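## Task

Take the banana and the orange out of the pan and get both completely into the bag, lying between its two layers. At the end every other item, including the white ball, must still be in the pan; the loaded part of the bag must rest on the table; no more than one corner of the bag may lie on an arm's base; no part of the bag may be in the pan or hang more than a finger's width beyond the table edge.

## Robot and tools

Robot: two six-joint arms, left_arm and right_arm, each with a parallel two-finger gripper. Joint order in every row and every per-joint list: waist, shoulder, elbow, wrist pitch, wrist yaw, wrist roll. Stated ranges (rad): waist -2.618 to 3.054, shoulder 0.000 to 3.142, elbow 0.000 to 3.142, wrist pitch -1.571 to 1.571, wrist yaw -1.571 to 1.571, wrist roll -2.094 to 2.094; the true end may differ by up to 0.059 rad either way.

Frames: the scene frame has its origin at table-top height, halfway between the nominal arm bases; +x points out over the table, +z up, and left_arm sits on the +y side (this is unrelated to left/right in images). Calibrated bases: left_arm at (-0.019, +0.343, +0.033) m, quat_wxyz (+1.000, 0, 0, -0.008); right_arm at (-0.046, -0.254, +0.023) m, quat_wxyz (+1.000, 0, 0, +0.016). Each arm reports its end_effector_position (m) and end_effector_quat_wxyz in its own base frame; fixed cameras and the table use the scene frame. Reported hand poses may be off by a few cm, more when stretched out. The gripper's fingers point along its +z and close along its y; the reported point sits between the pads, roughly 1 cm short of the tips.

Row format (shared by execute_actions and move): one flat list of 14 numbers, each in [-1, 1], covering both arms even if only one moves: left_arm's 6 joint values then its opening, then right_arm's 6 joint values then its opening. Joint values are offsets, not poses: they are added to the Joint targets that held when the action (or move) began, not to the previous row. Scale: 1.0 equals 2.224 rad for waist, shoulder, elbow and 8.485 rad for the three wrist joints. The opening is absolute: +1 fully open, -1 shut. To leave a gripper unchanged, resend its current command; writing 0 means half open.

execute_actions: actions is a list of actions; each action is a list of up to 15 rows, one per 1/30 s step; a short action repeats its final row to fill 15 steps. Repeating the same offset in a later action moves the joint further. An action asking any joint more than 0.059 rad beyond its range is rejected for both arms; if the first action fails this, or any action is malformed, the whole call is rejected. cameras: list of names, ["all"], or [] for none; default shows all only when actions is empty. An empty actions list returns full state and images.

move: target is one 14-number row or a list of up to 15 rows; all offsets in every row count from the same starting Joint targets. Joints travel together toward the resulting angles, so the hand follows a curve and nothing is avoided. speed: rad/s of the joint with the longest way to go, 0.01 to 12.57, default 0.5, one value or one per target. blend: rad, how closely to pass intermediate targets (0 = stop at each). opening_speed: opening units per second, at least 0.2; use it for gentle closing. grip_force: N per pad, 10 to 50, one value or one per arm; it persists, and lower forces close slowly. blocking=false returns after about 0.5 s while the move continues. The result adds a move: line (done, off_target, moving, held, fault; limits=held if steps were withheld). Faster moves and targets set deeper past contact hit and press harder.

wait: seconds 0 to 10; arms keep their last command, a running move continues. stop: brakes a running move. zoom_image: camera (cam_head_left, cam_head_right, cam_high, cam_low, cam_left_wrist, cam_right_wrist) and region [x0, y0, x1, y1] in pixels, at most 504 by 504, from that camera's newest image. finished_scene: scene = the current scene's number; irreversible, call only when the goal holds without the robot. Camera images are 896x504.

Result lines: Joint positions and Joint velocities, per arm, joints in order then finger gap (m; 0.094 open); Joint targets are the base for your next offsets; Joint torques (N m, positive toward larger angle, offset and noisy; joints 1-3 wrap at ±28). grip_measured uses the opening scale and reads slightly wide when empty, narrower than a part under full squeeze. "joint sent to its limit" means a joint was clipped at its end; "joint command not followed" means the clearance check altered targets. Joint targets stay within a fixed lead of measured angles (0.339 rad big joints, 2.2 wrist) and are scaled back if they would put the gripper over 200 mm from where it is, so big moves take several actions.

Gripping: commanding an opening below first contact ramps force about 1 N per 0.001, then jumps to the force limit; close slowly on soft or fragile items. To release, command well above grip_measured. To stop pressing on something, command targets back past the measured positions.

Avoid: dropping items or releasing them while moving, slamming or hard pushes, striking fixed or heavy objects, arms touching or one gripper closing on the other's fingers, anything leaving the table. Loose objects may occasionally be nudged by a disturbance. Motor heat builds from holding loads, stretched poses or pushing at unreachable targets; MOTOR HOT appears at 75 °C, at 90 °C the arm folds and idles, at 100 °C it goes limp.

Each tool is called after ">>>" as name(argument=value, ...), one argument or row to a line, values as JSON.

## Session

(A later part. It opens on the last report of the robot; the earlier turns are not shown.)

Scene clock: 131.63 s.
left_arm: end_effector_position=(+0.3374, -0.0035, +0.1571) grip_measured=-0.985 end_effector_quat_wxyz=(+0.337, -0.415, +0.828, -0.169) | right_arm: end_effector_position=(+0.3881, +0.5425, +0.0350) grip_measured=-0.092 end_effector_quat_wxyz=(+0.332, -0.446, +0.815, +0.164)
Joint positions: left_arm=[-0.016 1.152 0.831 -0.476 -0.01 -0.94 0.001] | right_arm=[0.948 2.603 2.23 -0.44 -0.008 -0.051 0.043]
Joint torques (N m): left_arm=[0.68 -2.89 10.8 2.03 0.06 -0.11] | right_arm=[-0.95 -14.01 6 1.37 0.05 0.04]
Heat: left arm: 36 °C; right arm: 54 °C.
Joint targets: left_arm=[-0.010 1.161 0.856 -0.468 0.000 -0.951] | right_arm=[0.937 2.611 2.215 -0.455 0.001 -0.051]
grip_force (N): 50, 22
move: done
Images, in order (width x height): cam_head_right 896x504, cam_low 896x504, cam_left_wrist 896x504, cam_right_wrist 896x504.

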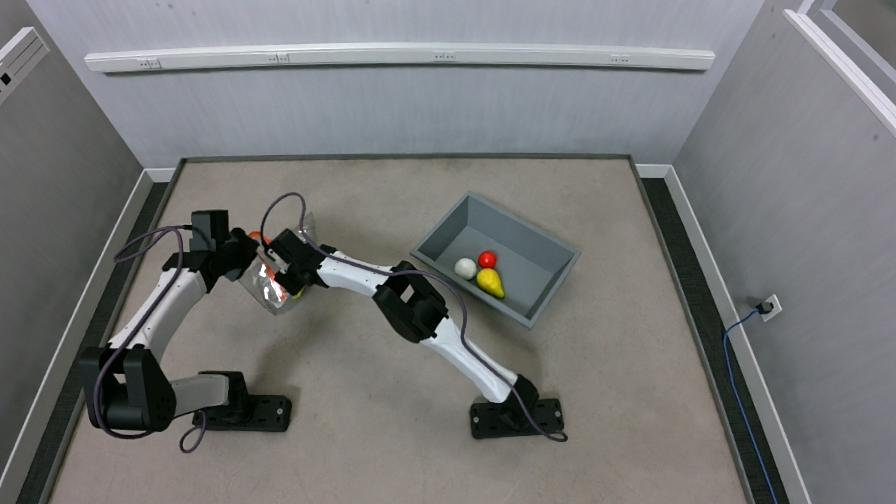

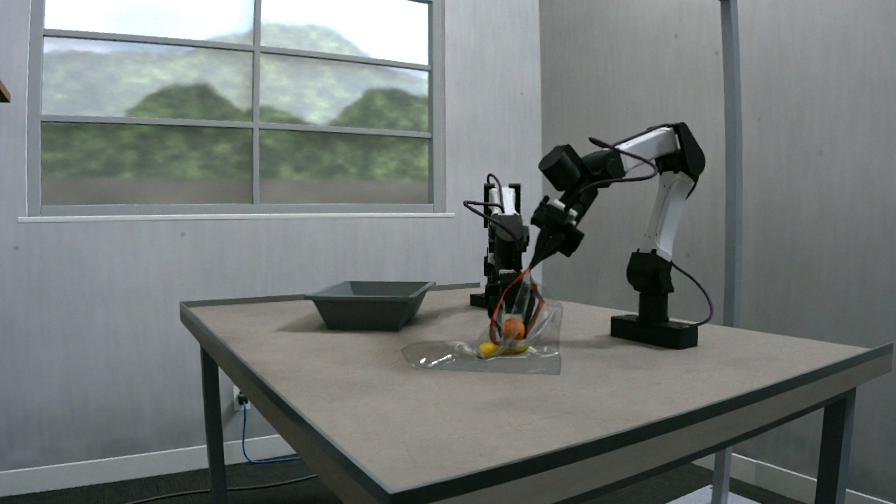

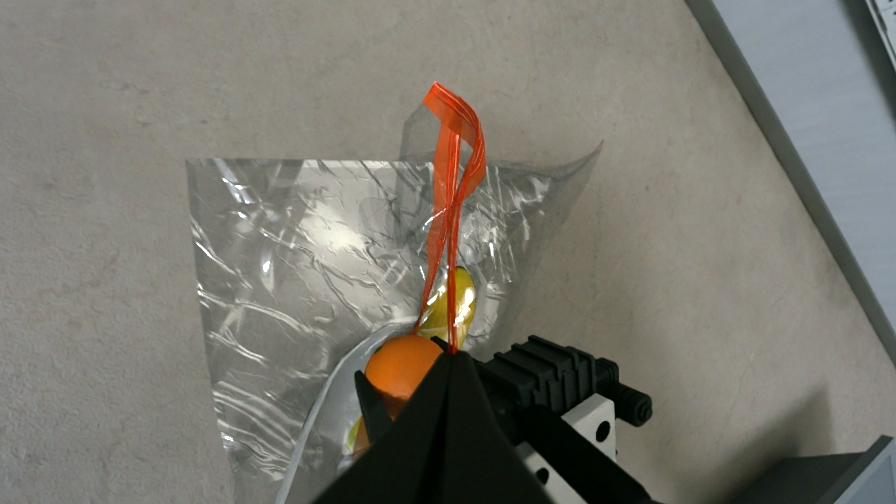

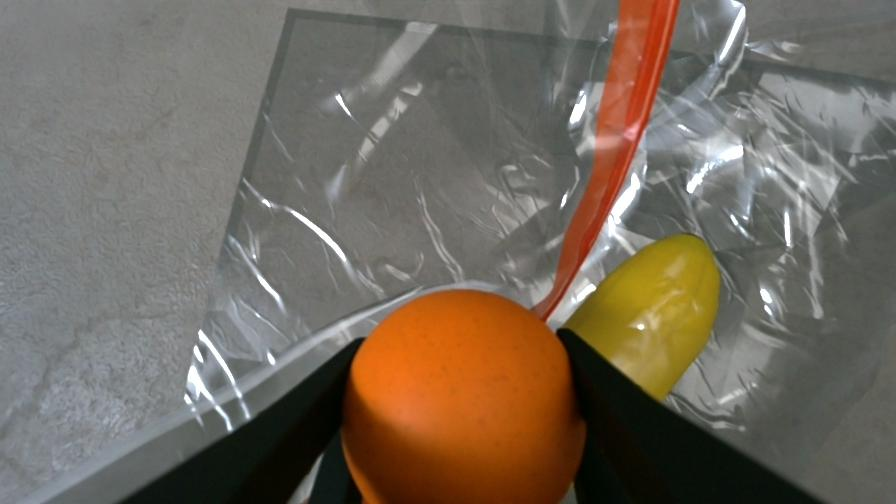

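>>> move(
  target=[0,0,0,0,0,0,-1,0,0,0,0,0,0,0.25],
  opening_speed=0.4,
  cameras=["cam_left_wrist","cam_right_wrist","cam_low","cam_head_right"],
)

>>> zoom_image(
  camera="cam_low",
  region=[370, 220, 620, 400],
)

Scene clock: 133.27 s.
left_arm: end_effector_position=(+0.3374, -0.0035, +0.1571) grip_measured=-0.985 end_effector_quat_wxyz=(+0.337, -0.415, +0.828, -0.169) | right_arm: end_effector_position=(+0.3874, +0.5380, +0.0289) grip_measured=+0.249 end_effector_quat_wxyz=(+0.323, -0.447, +0.819, +0.159)
Joint positions: left_arm=[-0.016 1.152 0.831 -0.476 -0.01 -0.94 0.001] | right_arm=[0.945 2.603 2.219 -0.45 -0.008 -0.051 0.059]
Joint torques (N m): left_arm=[0.68 -2.84 10.77 2.02 0.06 -0.11] | right_arm=[-0.84 -13.98 6.89 1.46 0.05 0.05]
Heat: left arm: 36 °C; right arm: 54 °C.
Joint targets: left_arm=[-0.010 1.161 0.856 -0.468 0.000 -0.951] | right_arm=[0.937 2.611 2.215 -0.454 0.001 -0.051]
grip_force (N): 50, 22
move: done
Images, in order (width x height): cam_head_right 896x504, cam_low 896x504, cam_left_wrist 896x504, cam_right_wrist 896x504.

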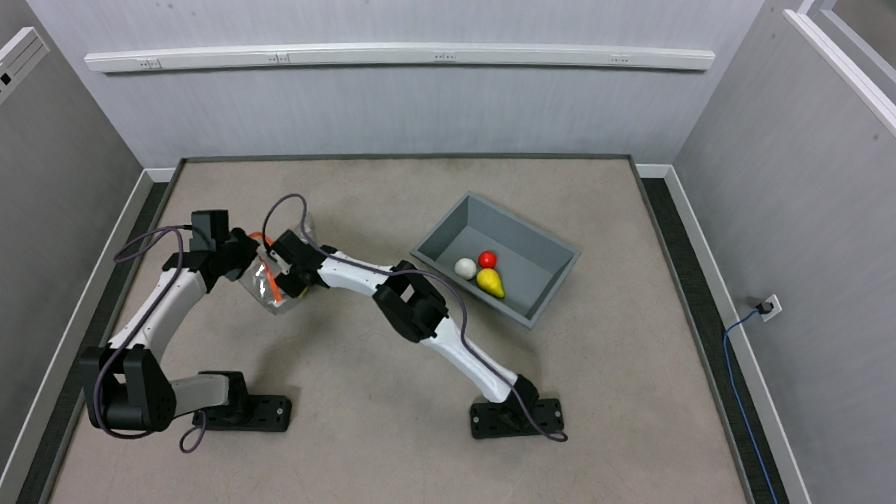

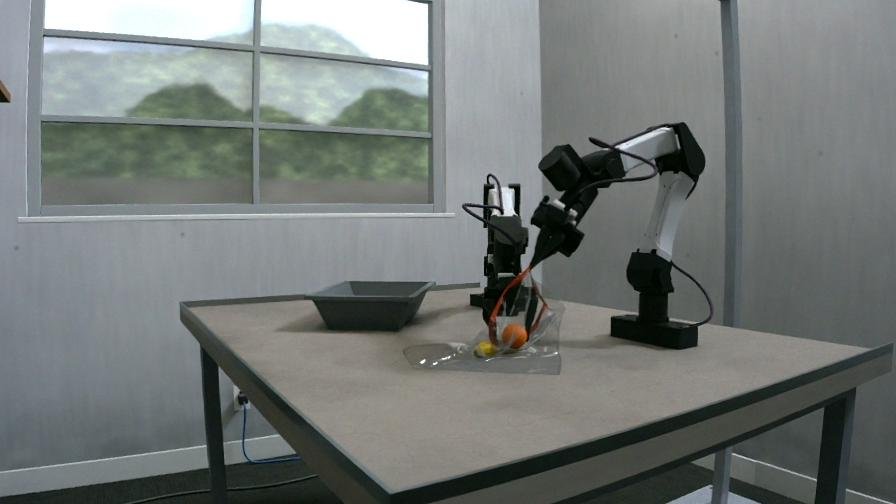

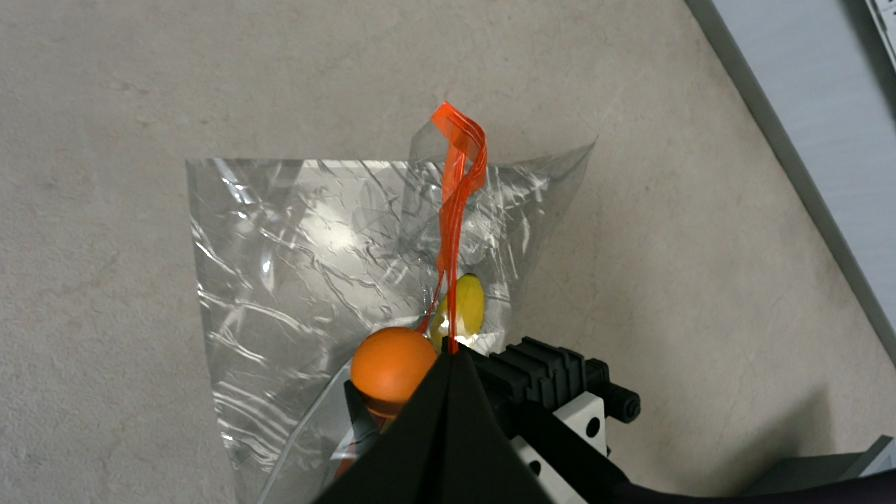

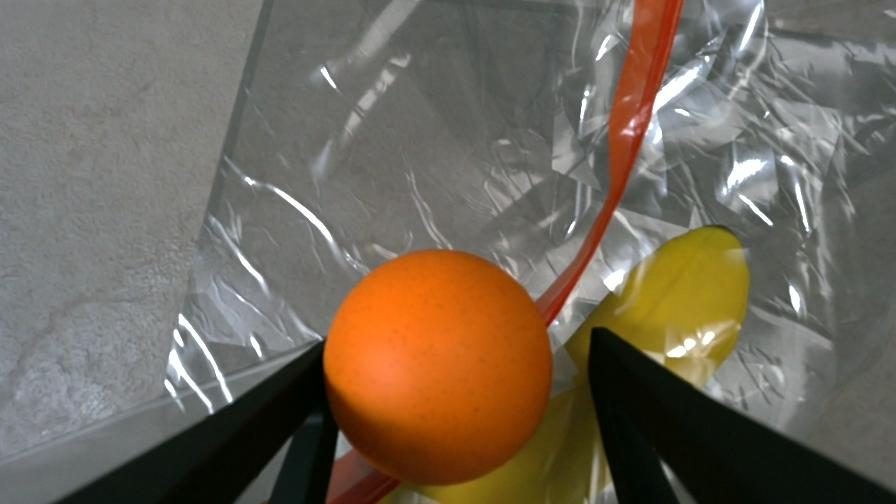

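Scaled by 2.016 from the camera's 896x504 image, which has a finer 1280x720 frame.

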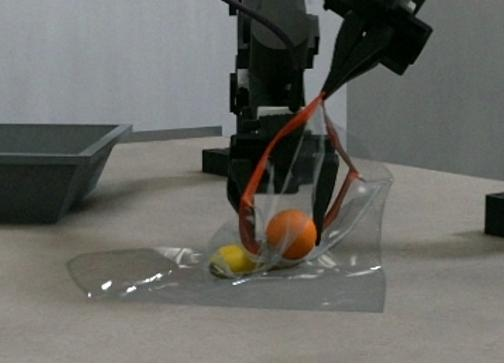

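>>> move(
  target=[0,0,0,0,0,0,-1,-0.004,-0.1602,-0.1472,-0.0034,0,0,0.25],
  speed=0.35,
  cameras=["all"],
)

>>> zoom_image(
  camera="cam_low",
  region=[370, 220, 620, 400],
)

Scene clock: 139.50 s.
left_arm: end_effector_position=(+0.3374, -0.0035, +0.1571) grip_measured=-0.985 end_effector_quat_wxyz=(+0.337, -0.415, +0.828, -0.169) | right_arm: end_effector_position=(+0.3546, +0.4832, +0.0704) grip_measured=+0.249 end_effector_quat_wxyz=(+0.296, -0.449, +0.831, +0.142)
Joint positions: left_arm=[-0.016 1.152 0.831 -0.476 -0.01 -0.94 0.001] | right_arm=[0.937 2.307 1.891 -0.486 -0.004 -0.052 0.059]
Joint torques (N m): left_arm=[0.62 -2.89 10.77 2.03 0.06 -0.11] | right_arm=[-0.77 -17.5 6.8 1.46 0.01 0.06]
Heat: left arm: 37 °C; right arm: 56 °C.
Joint targets: left_arm=[-0.010 1.161 0.856 -0.468 0.000 -0.951] | right_arm=[0.928 2.255 1.888 -0.483 0.001 -0.051]
grip_force (N): 50, 22
move: off_target (right_arm); right_arm: the shoulder is farthest, 0.052 rad from its target

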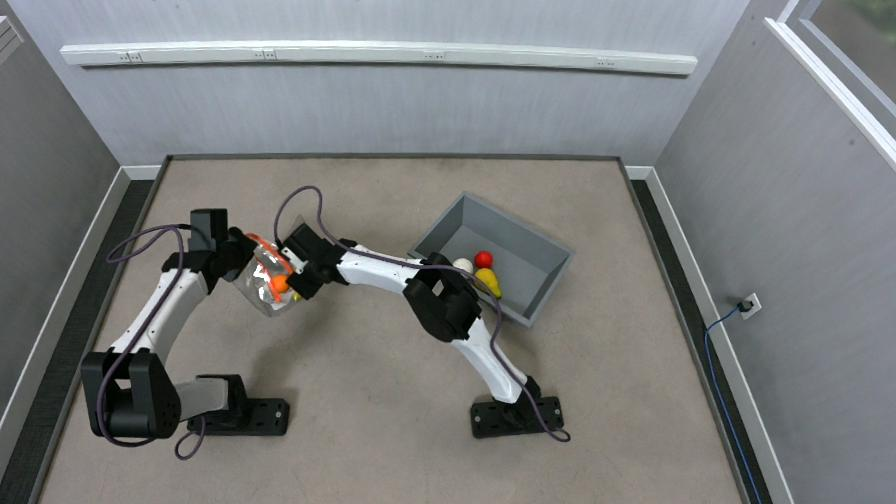

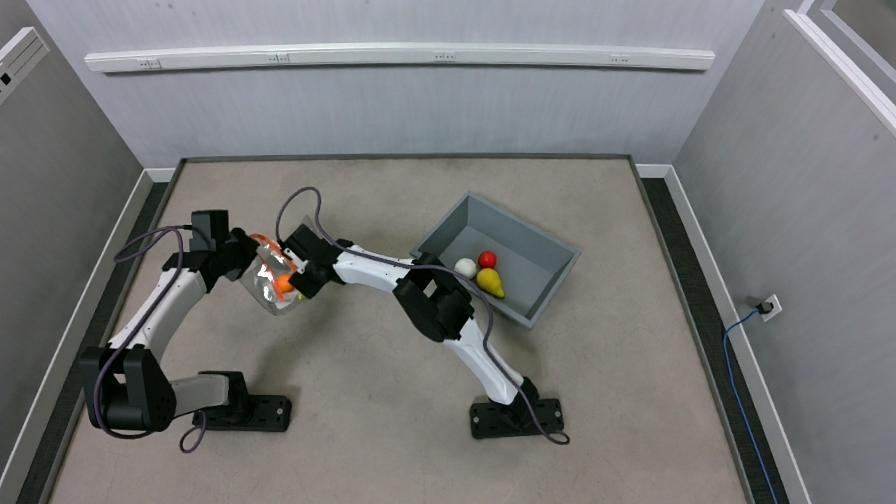

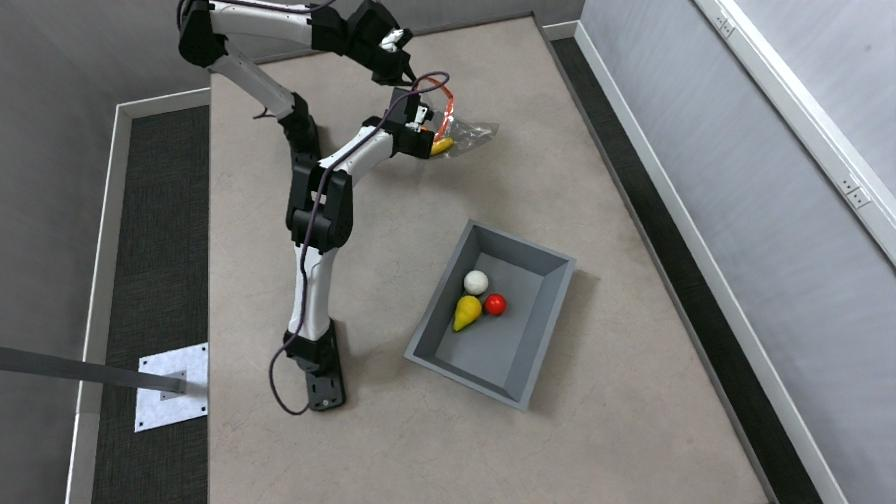

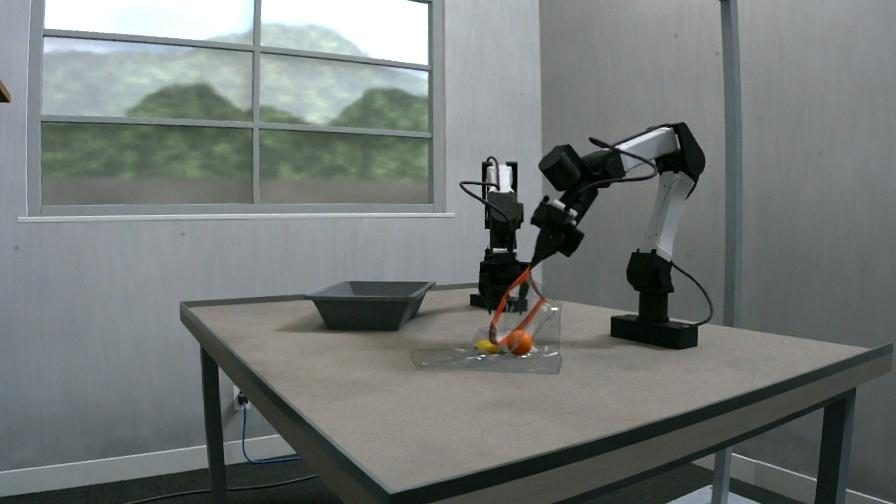

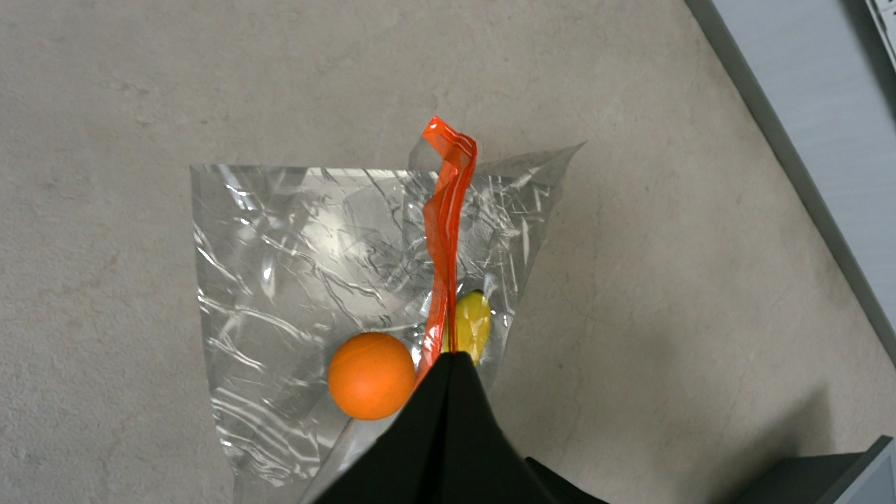

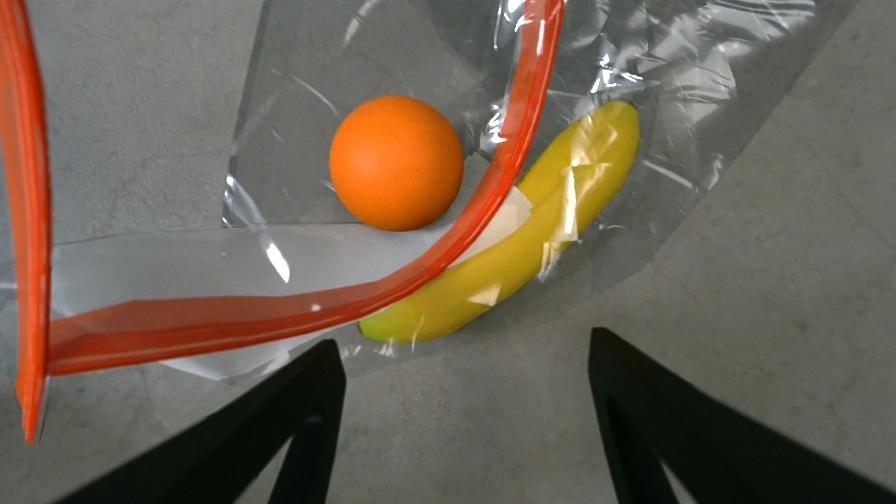

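Scaled by 2.016 from the camera's 896x504 image, which has a finer 1280x720 frame.

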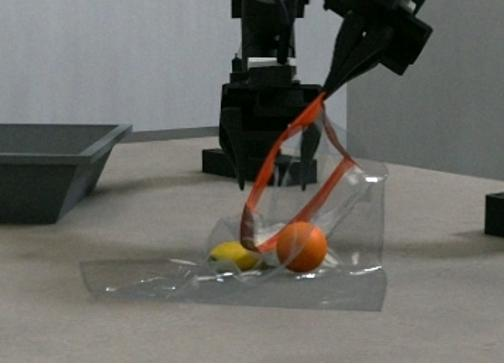

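>>> move(
  target=[
    [0,0,0,0,0,0,-1,-0.0585,-0.3245,-0.3593,0.0091,0,0,0.25],
    [-0.108,0.0587,-0.0823,0.022,0,0.0236,-1,-0.0585,-0.3245,-0.3593,0.0091,0,0,0.25],
  ],
  speed=[0.9,0.4],
  blend=0.1,
  cameras=["all"],
)

>>> zoom_image(
  camera="cam_low",
  region=[370, 220, 620, 400],
)

Scene clock: 143.10 s.
left_arm: end_effector_position=(+0.3266, -0.0805, +0.0834) grip_measured=-0.985 end_effector_quat_wxyz=(+0.292, -0.242, +0.912, -0.157) | right_arm: end_effector_position=(+0.2898, +0.3018, +0.1261) grip_measured=+0.249 end_effector_quat_wxyz=(+0.307, -0.392, +0.858, +0.123)
Joint positions: left_arm=[-0.246 1.284 0.68 -0.29 -0.009 -0.763 0.001] | right_arm=[0.804 1.563 1.092 -0.425 -0.004 -0.052 0.059]
Joint torques (N m): left_arm=[-0.13 -3.74 7.15 1.88 0.05 0.09] | right_arm=[-0.54 -9.5 6.74 1.64 0.01 0.06]
Heat: left arm: 37 °C; right arm: 56 °C.
Joint targets: left_arm=[-0.251 1.291 0.673 -0.281 0.000 -0.751] | right_arm=[0.798 1.533 1.088 -0.406 0.001 -0.051]
grip_force (N): 50, 22
move: done

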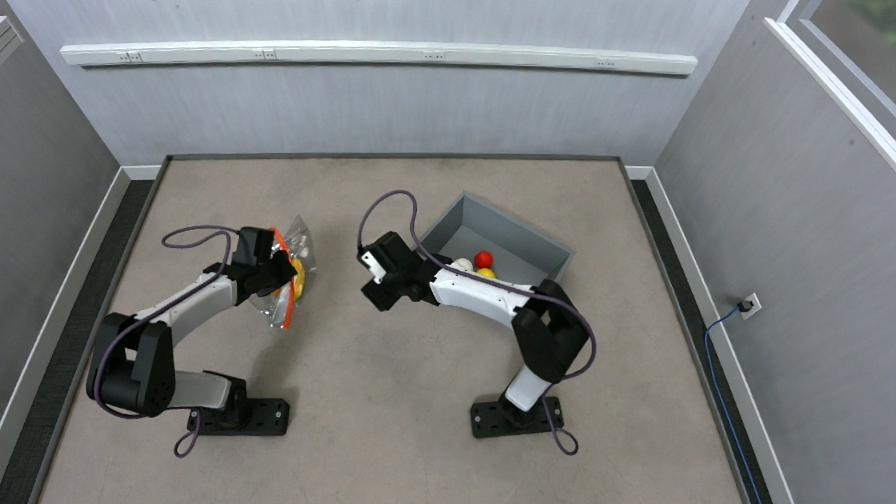

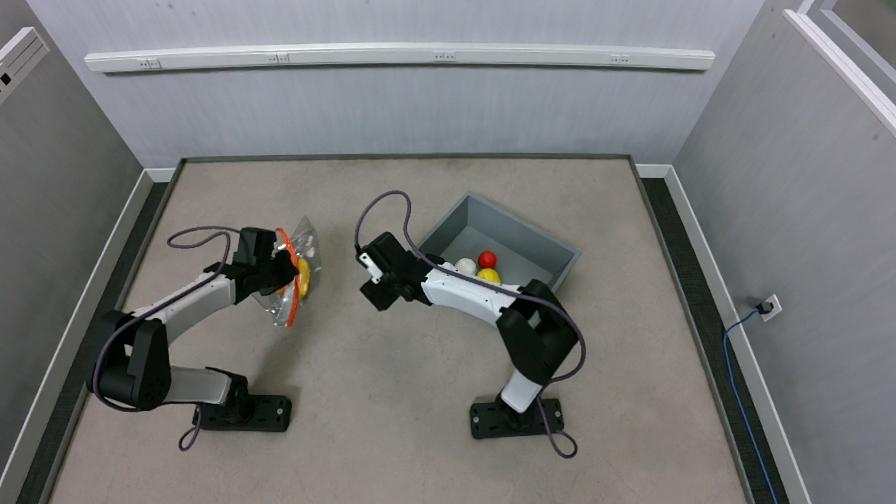

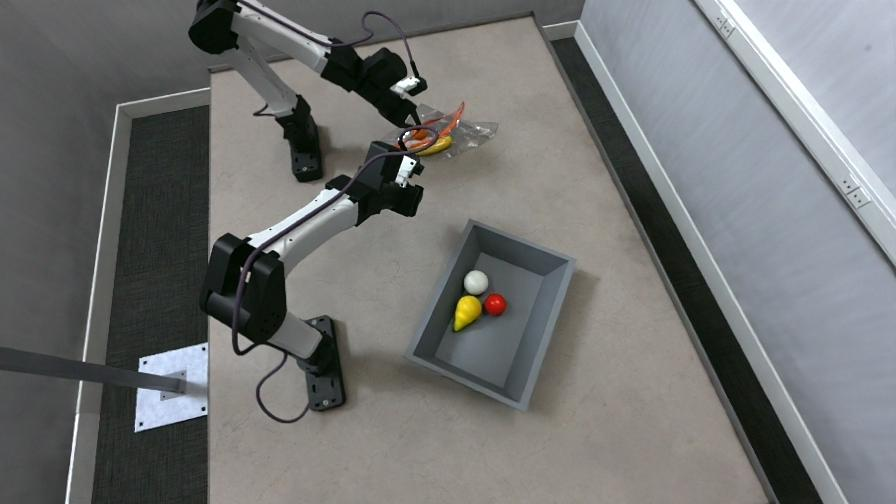

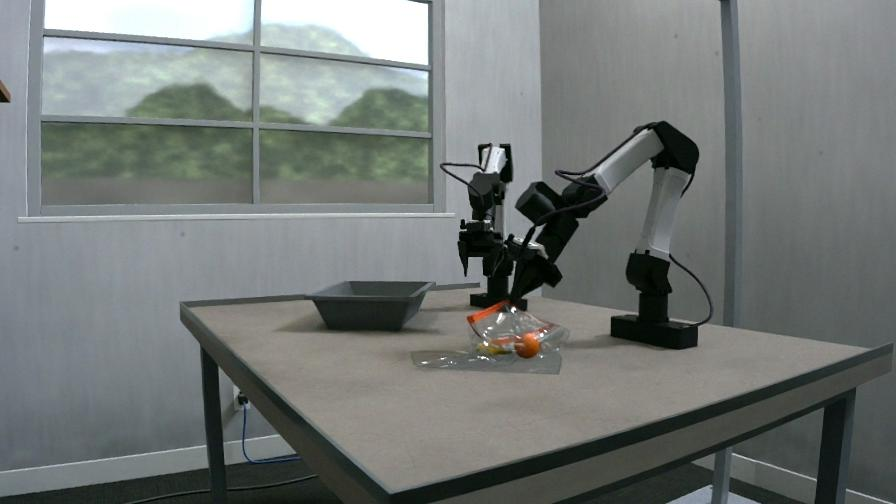

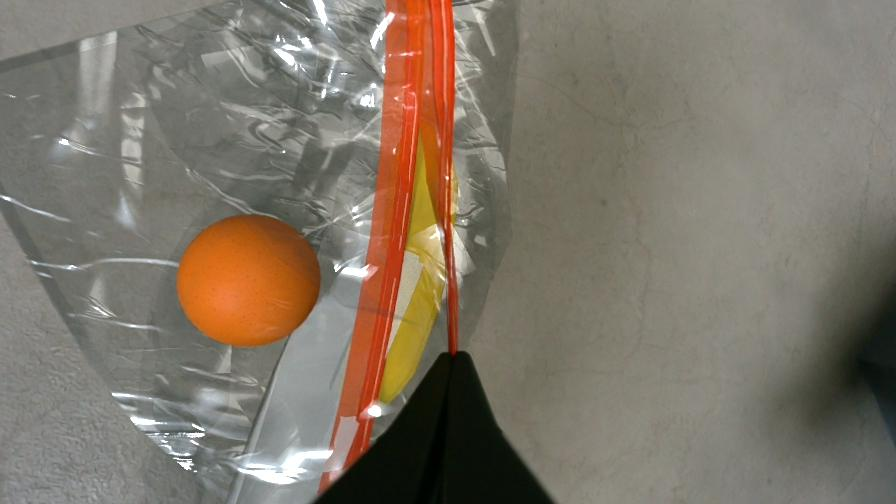

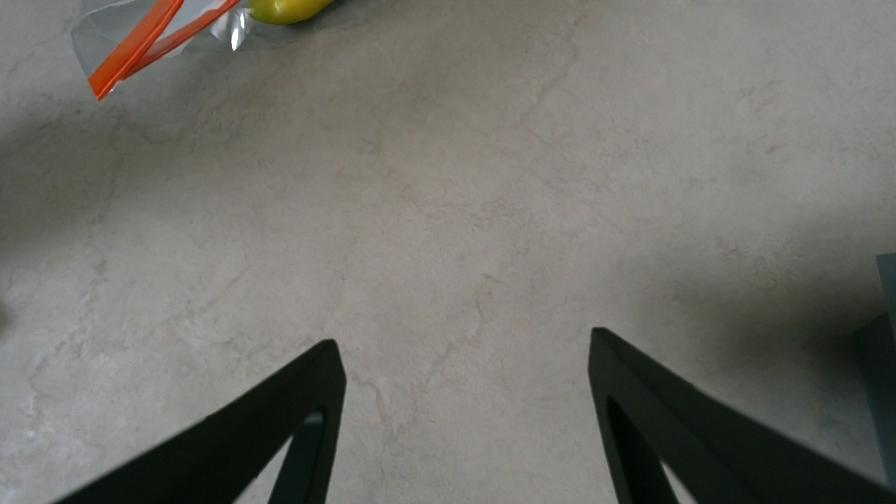

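Scaled by 2.016 from the camera's 896x504 image, which has a finer 1280x720 frame.

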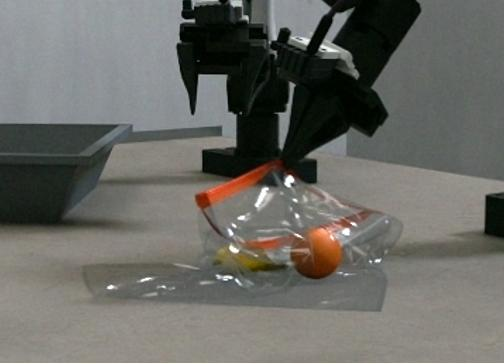

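>>> move(
  target=[
    [0.108,-0.0587,0.0823,-0.022,0,-0.0236,-1,0,0,0,0,0,0,-1],
    [0.108,-0.0587,0.0823,-0.022,0,-0.0236,-1,0.0585,0.28,0.3597,-0.0091,0,0,-1],
  ],
  speed=[0.4,0.8],
  blend=0.05,
  cameras=["cam_left_wrist","cam_right_wrist","cam_low","cam_head_right"],
)

>>> zoom_image(
  camera="cam_low",
  region=[370, 220, 620, 400],
)

Scene clock: 149.83 s.
left_arm: end_effector_position=(+0.3425, -0.0037, +0.1562) grip_measured=-0.985 end_effector_quat_wxyz=(+0.339, -0.414, +0.827, -0.171) | right_arm: end_effector_position=(+0.3561, +0.4742, +0.1504) grip_measured=-0.990 end_effector_quat_wxyz=(+0.352, -0.433, +0.813, +0.166)
Joint positions: left_arm=[-0.015 1.171 0.836 -0.457 -0.009 -0.94 0.001] | right_arm=[0.926 2.145 1.858 -0.485 -0.004 -0.052 0]
Joint torques (N m): left_arm=[0.59 -4.52 10.33 1.82 0.05 -0.11] | right_arm=[0.29 -11.06 10.24 1.61 0.01 0.06]
Heat: left arm: 38 °C; right arm: 55 °C.
Joint targets: left_arm=[-0.011 1.161 0.856 -0.468 0.000 -0.951] | right_arm=[0.928 2.156 1.889 -0.483 0.001 -0.051]
grip_force (N): 50, 22
move: done; blend cut to 0 rad at target 1
Images, in order (width x height): cam_head_right 896x504, cam_low 896x504, cam_left_wrist 896x504, cam_right_wrist 896x504.

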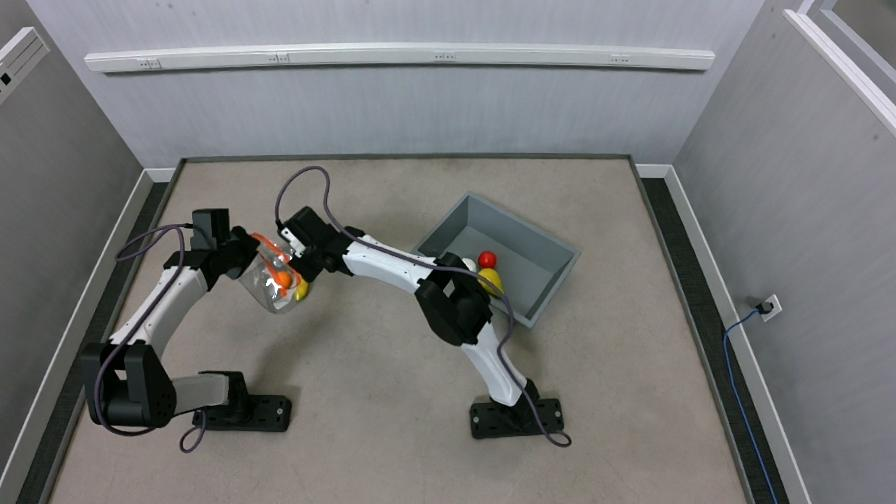

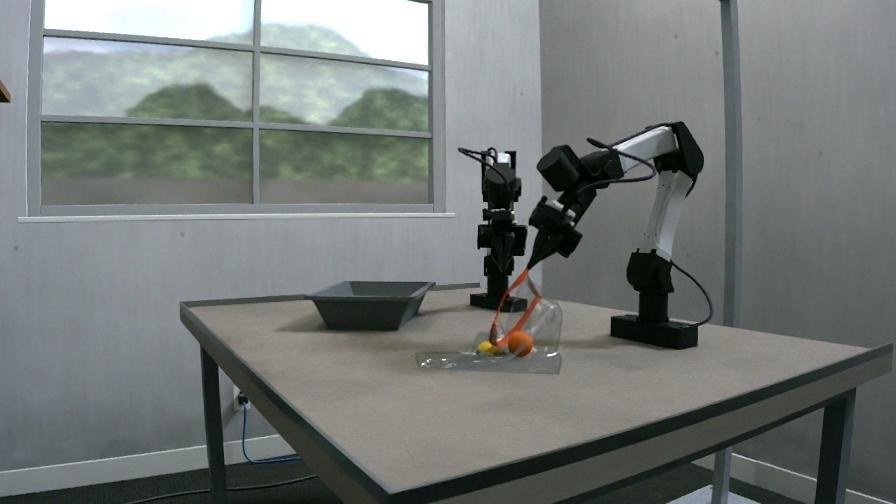

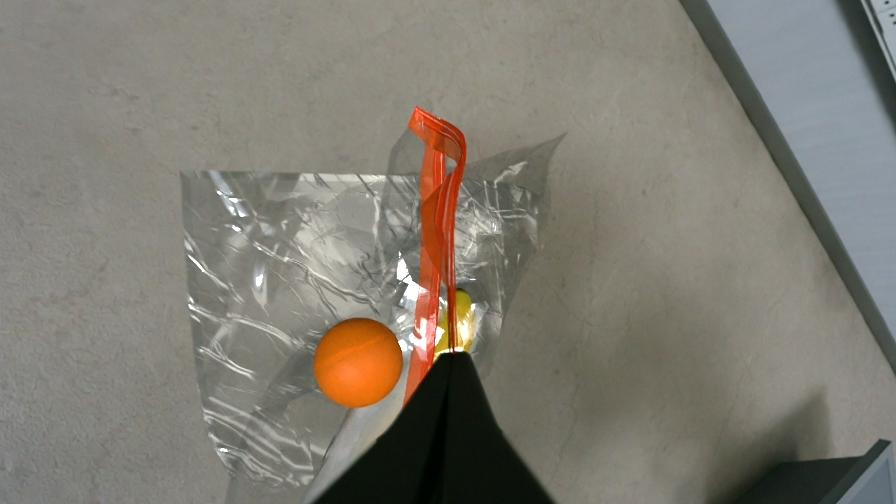

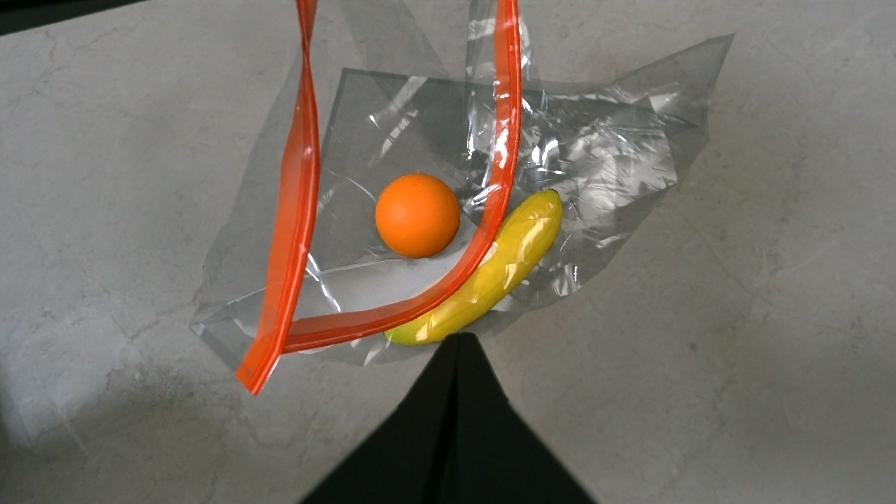

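Scaled by 2.016 from the camera's 896x504 image, which has a finer 1280x720 frame.

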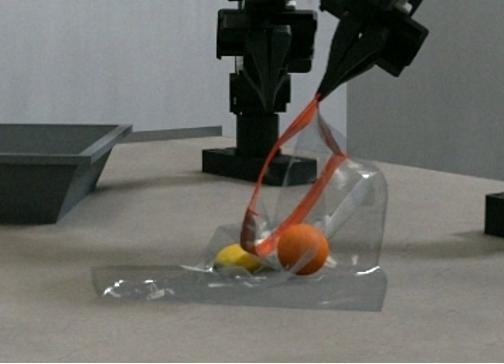

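>>> move(
  target=[
    [0,0,0,0,0,0,-1,0.0153,0.19,0.2735,-0.0395,0,0,-1],
    [0,0,0,0,0,0,-1,0.0153,0.1873,0.1424,-0.0059,0,0,-1],
  ],
  speed=0.5,
  blend=0.03,
  cameras=["cam_left_wrist","cam_right_wrist","cam_low","cam_head_right"],
)

>>> zoom_image(
  camera="cam_low",
  region=[370, 220, 620, 400],
)

Scene clock: 153.20 s.
left_arm: end_effector_position=(+0.3425, -0.0037, +0.1562) grip_measured=-0.985 end_effector_quat_wxyz=(+0.339, -0.414, +0.827, -0.171) | right_arm: end_effector_position=(+0.3697, +0.5248, +0.0834) grip_measured=-0.990 end_effector_quat_wxyz=(+0.286, -0.458, +0.830, +0.141)
Joint positions: left_arm=[-0.015 1.171 0.836 -0.457 -0.009 -0.94 0.001] | right_arm=[0.956 2.564 2.417 -0.776 -0.004 -0.052 0]
Joint torques (N m): left_arm=[0.55 -4.55 10.35 1.81 0.05 -0.11] | right_arm=[0.03 -14.57 7.75 1.48 -0.03 0.04]
Heat: left arm: 38 °C; right arm: 55 °C.
Joint targets: left_arm=[-0.011 1.161 0.856 -0.468 0.000 -0.951] | right_arm=[0.956 2.562 2.423 -0.767 -0.004 -0.052]
grip_force (N): 50, 22
move: held (right_arm; a check stopped the path); path passed 1 of 2 targets; limits=held; right_arm: the wrist pitch is farthest, 0.243 rad from its target
joint command not followed: on one or more control steps a check withheld the commanded joint targets of the right arm, and it was not sent them on those steps.
cause: the commanded joint targets, or the way to them, would bring a part of the robot too close to another arm (this arm's wrist (the part past the wrist pitch) and the left arm's gripper housing, at the place that arm is still heading or pushing toward).
Images, in order (width x height): cam_head_right 896x504, cam_low 896x504, cam_left_wrist 896x504, cam_right_wrist 896x504.

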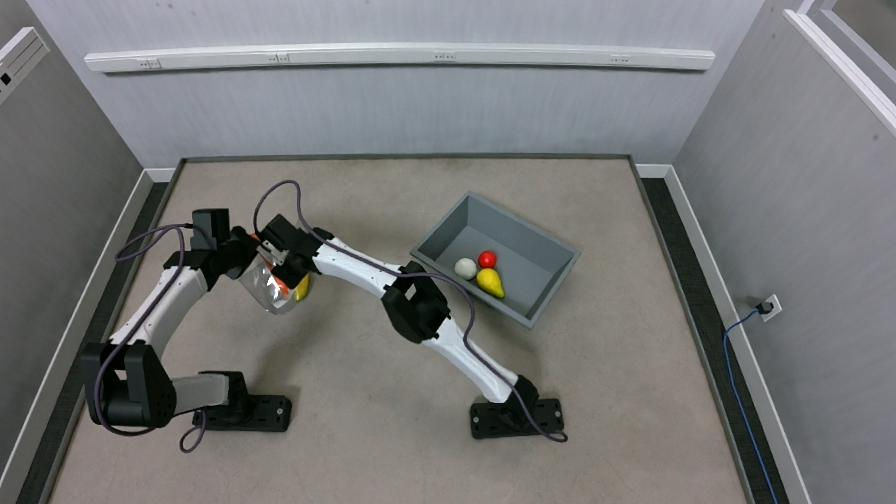

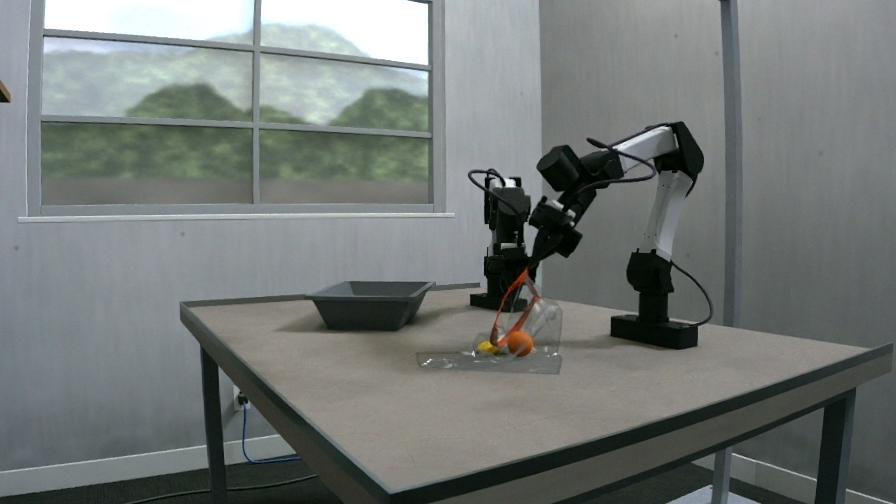

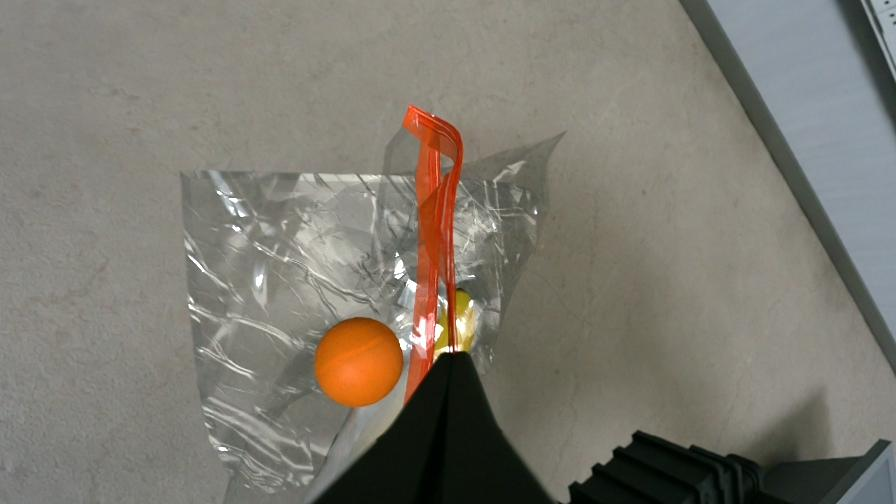

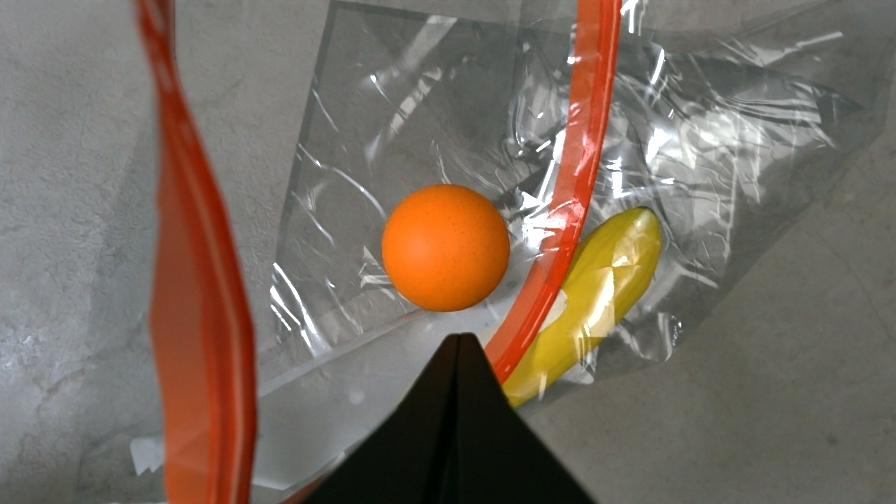

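Scaled by 2.016 from the camera's 896x504 image, which has a finer 1280x720 frame.

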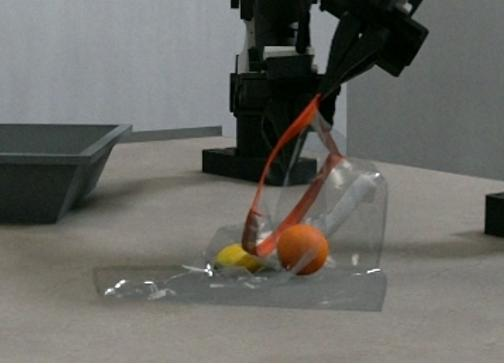

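>>> move(
  target=[
    [0.036,0,0.01,0,0,0,-1,0,0,0,0,0,0,-1],
    [0.036,0,0.01,0,0,0,-1,-0.002,0.0048,-0.0978,0.0276,0,0,-1],
  ],
  speed=0.4,
  cameras=["cam_left_wrist","cam_right_wrist","cam_low"],
)

>>> zoom_image(
  camera="cam_low",
  region=[370, 220, 620, 400],
)

Scene clock: 155.53 s.
left_arm: end_effector_position=(+0.3448, +0.0235, +0.1632) grip_measured=-0.985 end_effector_quat_wxyz=(+0.352, -0.445, +0.808, -0.161) | right_arm: end_effector_position=(+0.3713, +0.5271, +0.0340) grip_measured=-0.990 end_effector_quat_wxyz=(+0.293, -0.457, +0.827, +0.144)
Joint positions: left_arm=[0.064 1.171 0.853 -0.459 -0.008 -0.94 0.001] | right_arm=[0.956 2.564 2.21 -0.553 -0.004 -0.052 0]
Joint torques (N m): left_arm=[0.65 -4.63 10.85 1.85 0.05 -0.11] | right_arm=[-0.46 -13.67 6.67 1.55 -0.03 0.04]
Heat: left arm: 39 °C; right arm: 55 °C.
Joint targets: left_arm=[0.070 1.161 0.878 -0.468 -0.001 -0.951] | right_arm=[0.952 2.573 2.205 -0.533 -0.004 -0.052]
grip_force (N): 50, 22
move: done
Images, in order (width x height): cam_low 896x504, cam_left_wrist 896x504, cam_right_wrist 896x504.

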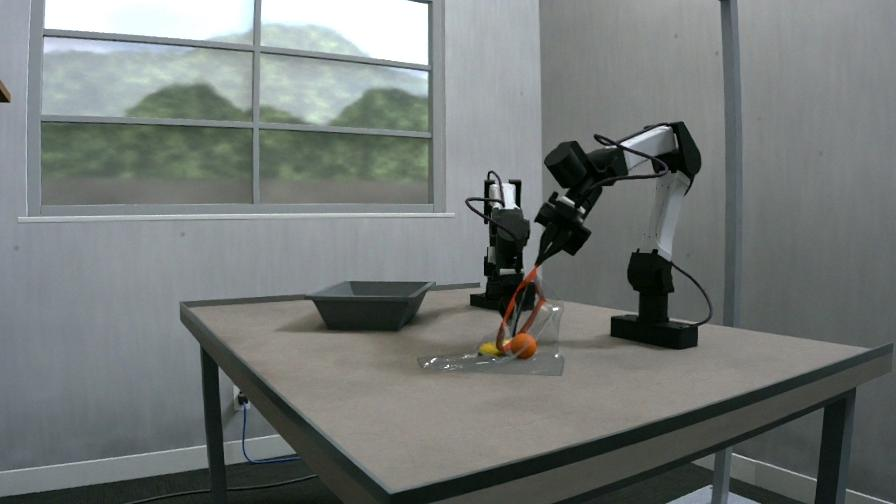

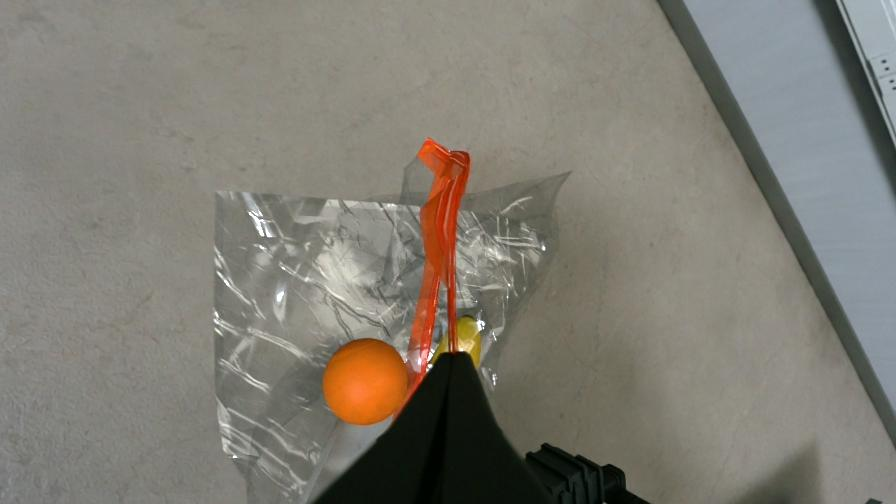

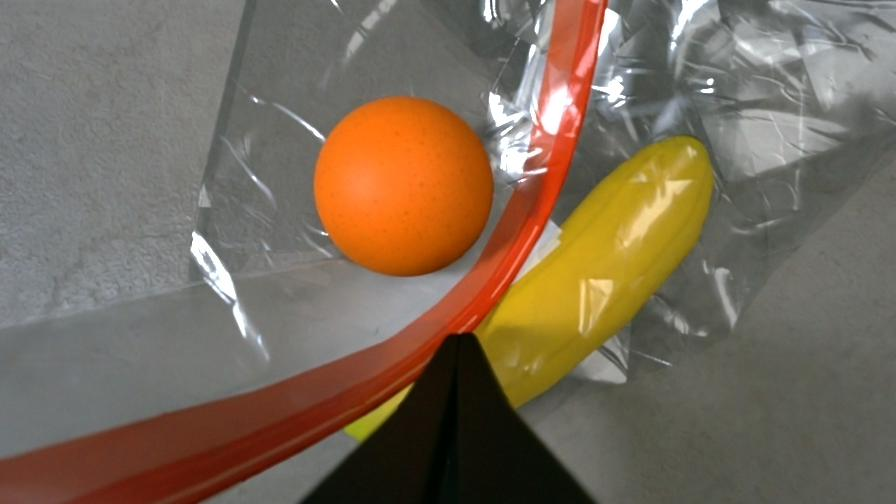

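Scaled by 2.016 from the camera's 896x504 image, which has a finer 1280x720 frame.

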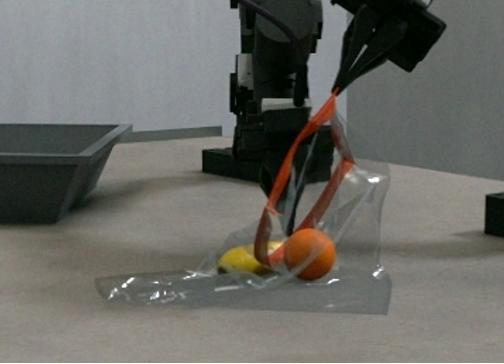

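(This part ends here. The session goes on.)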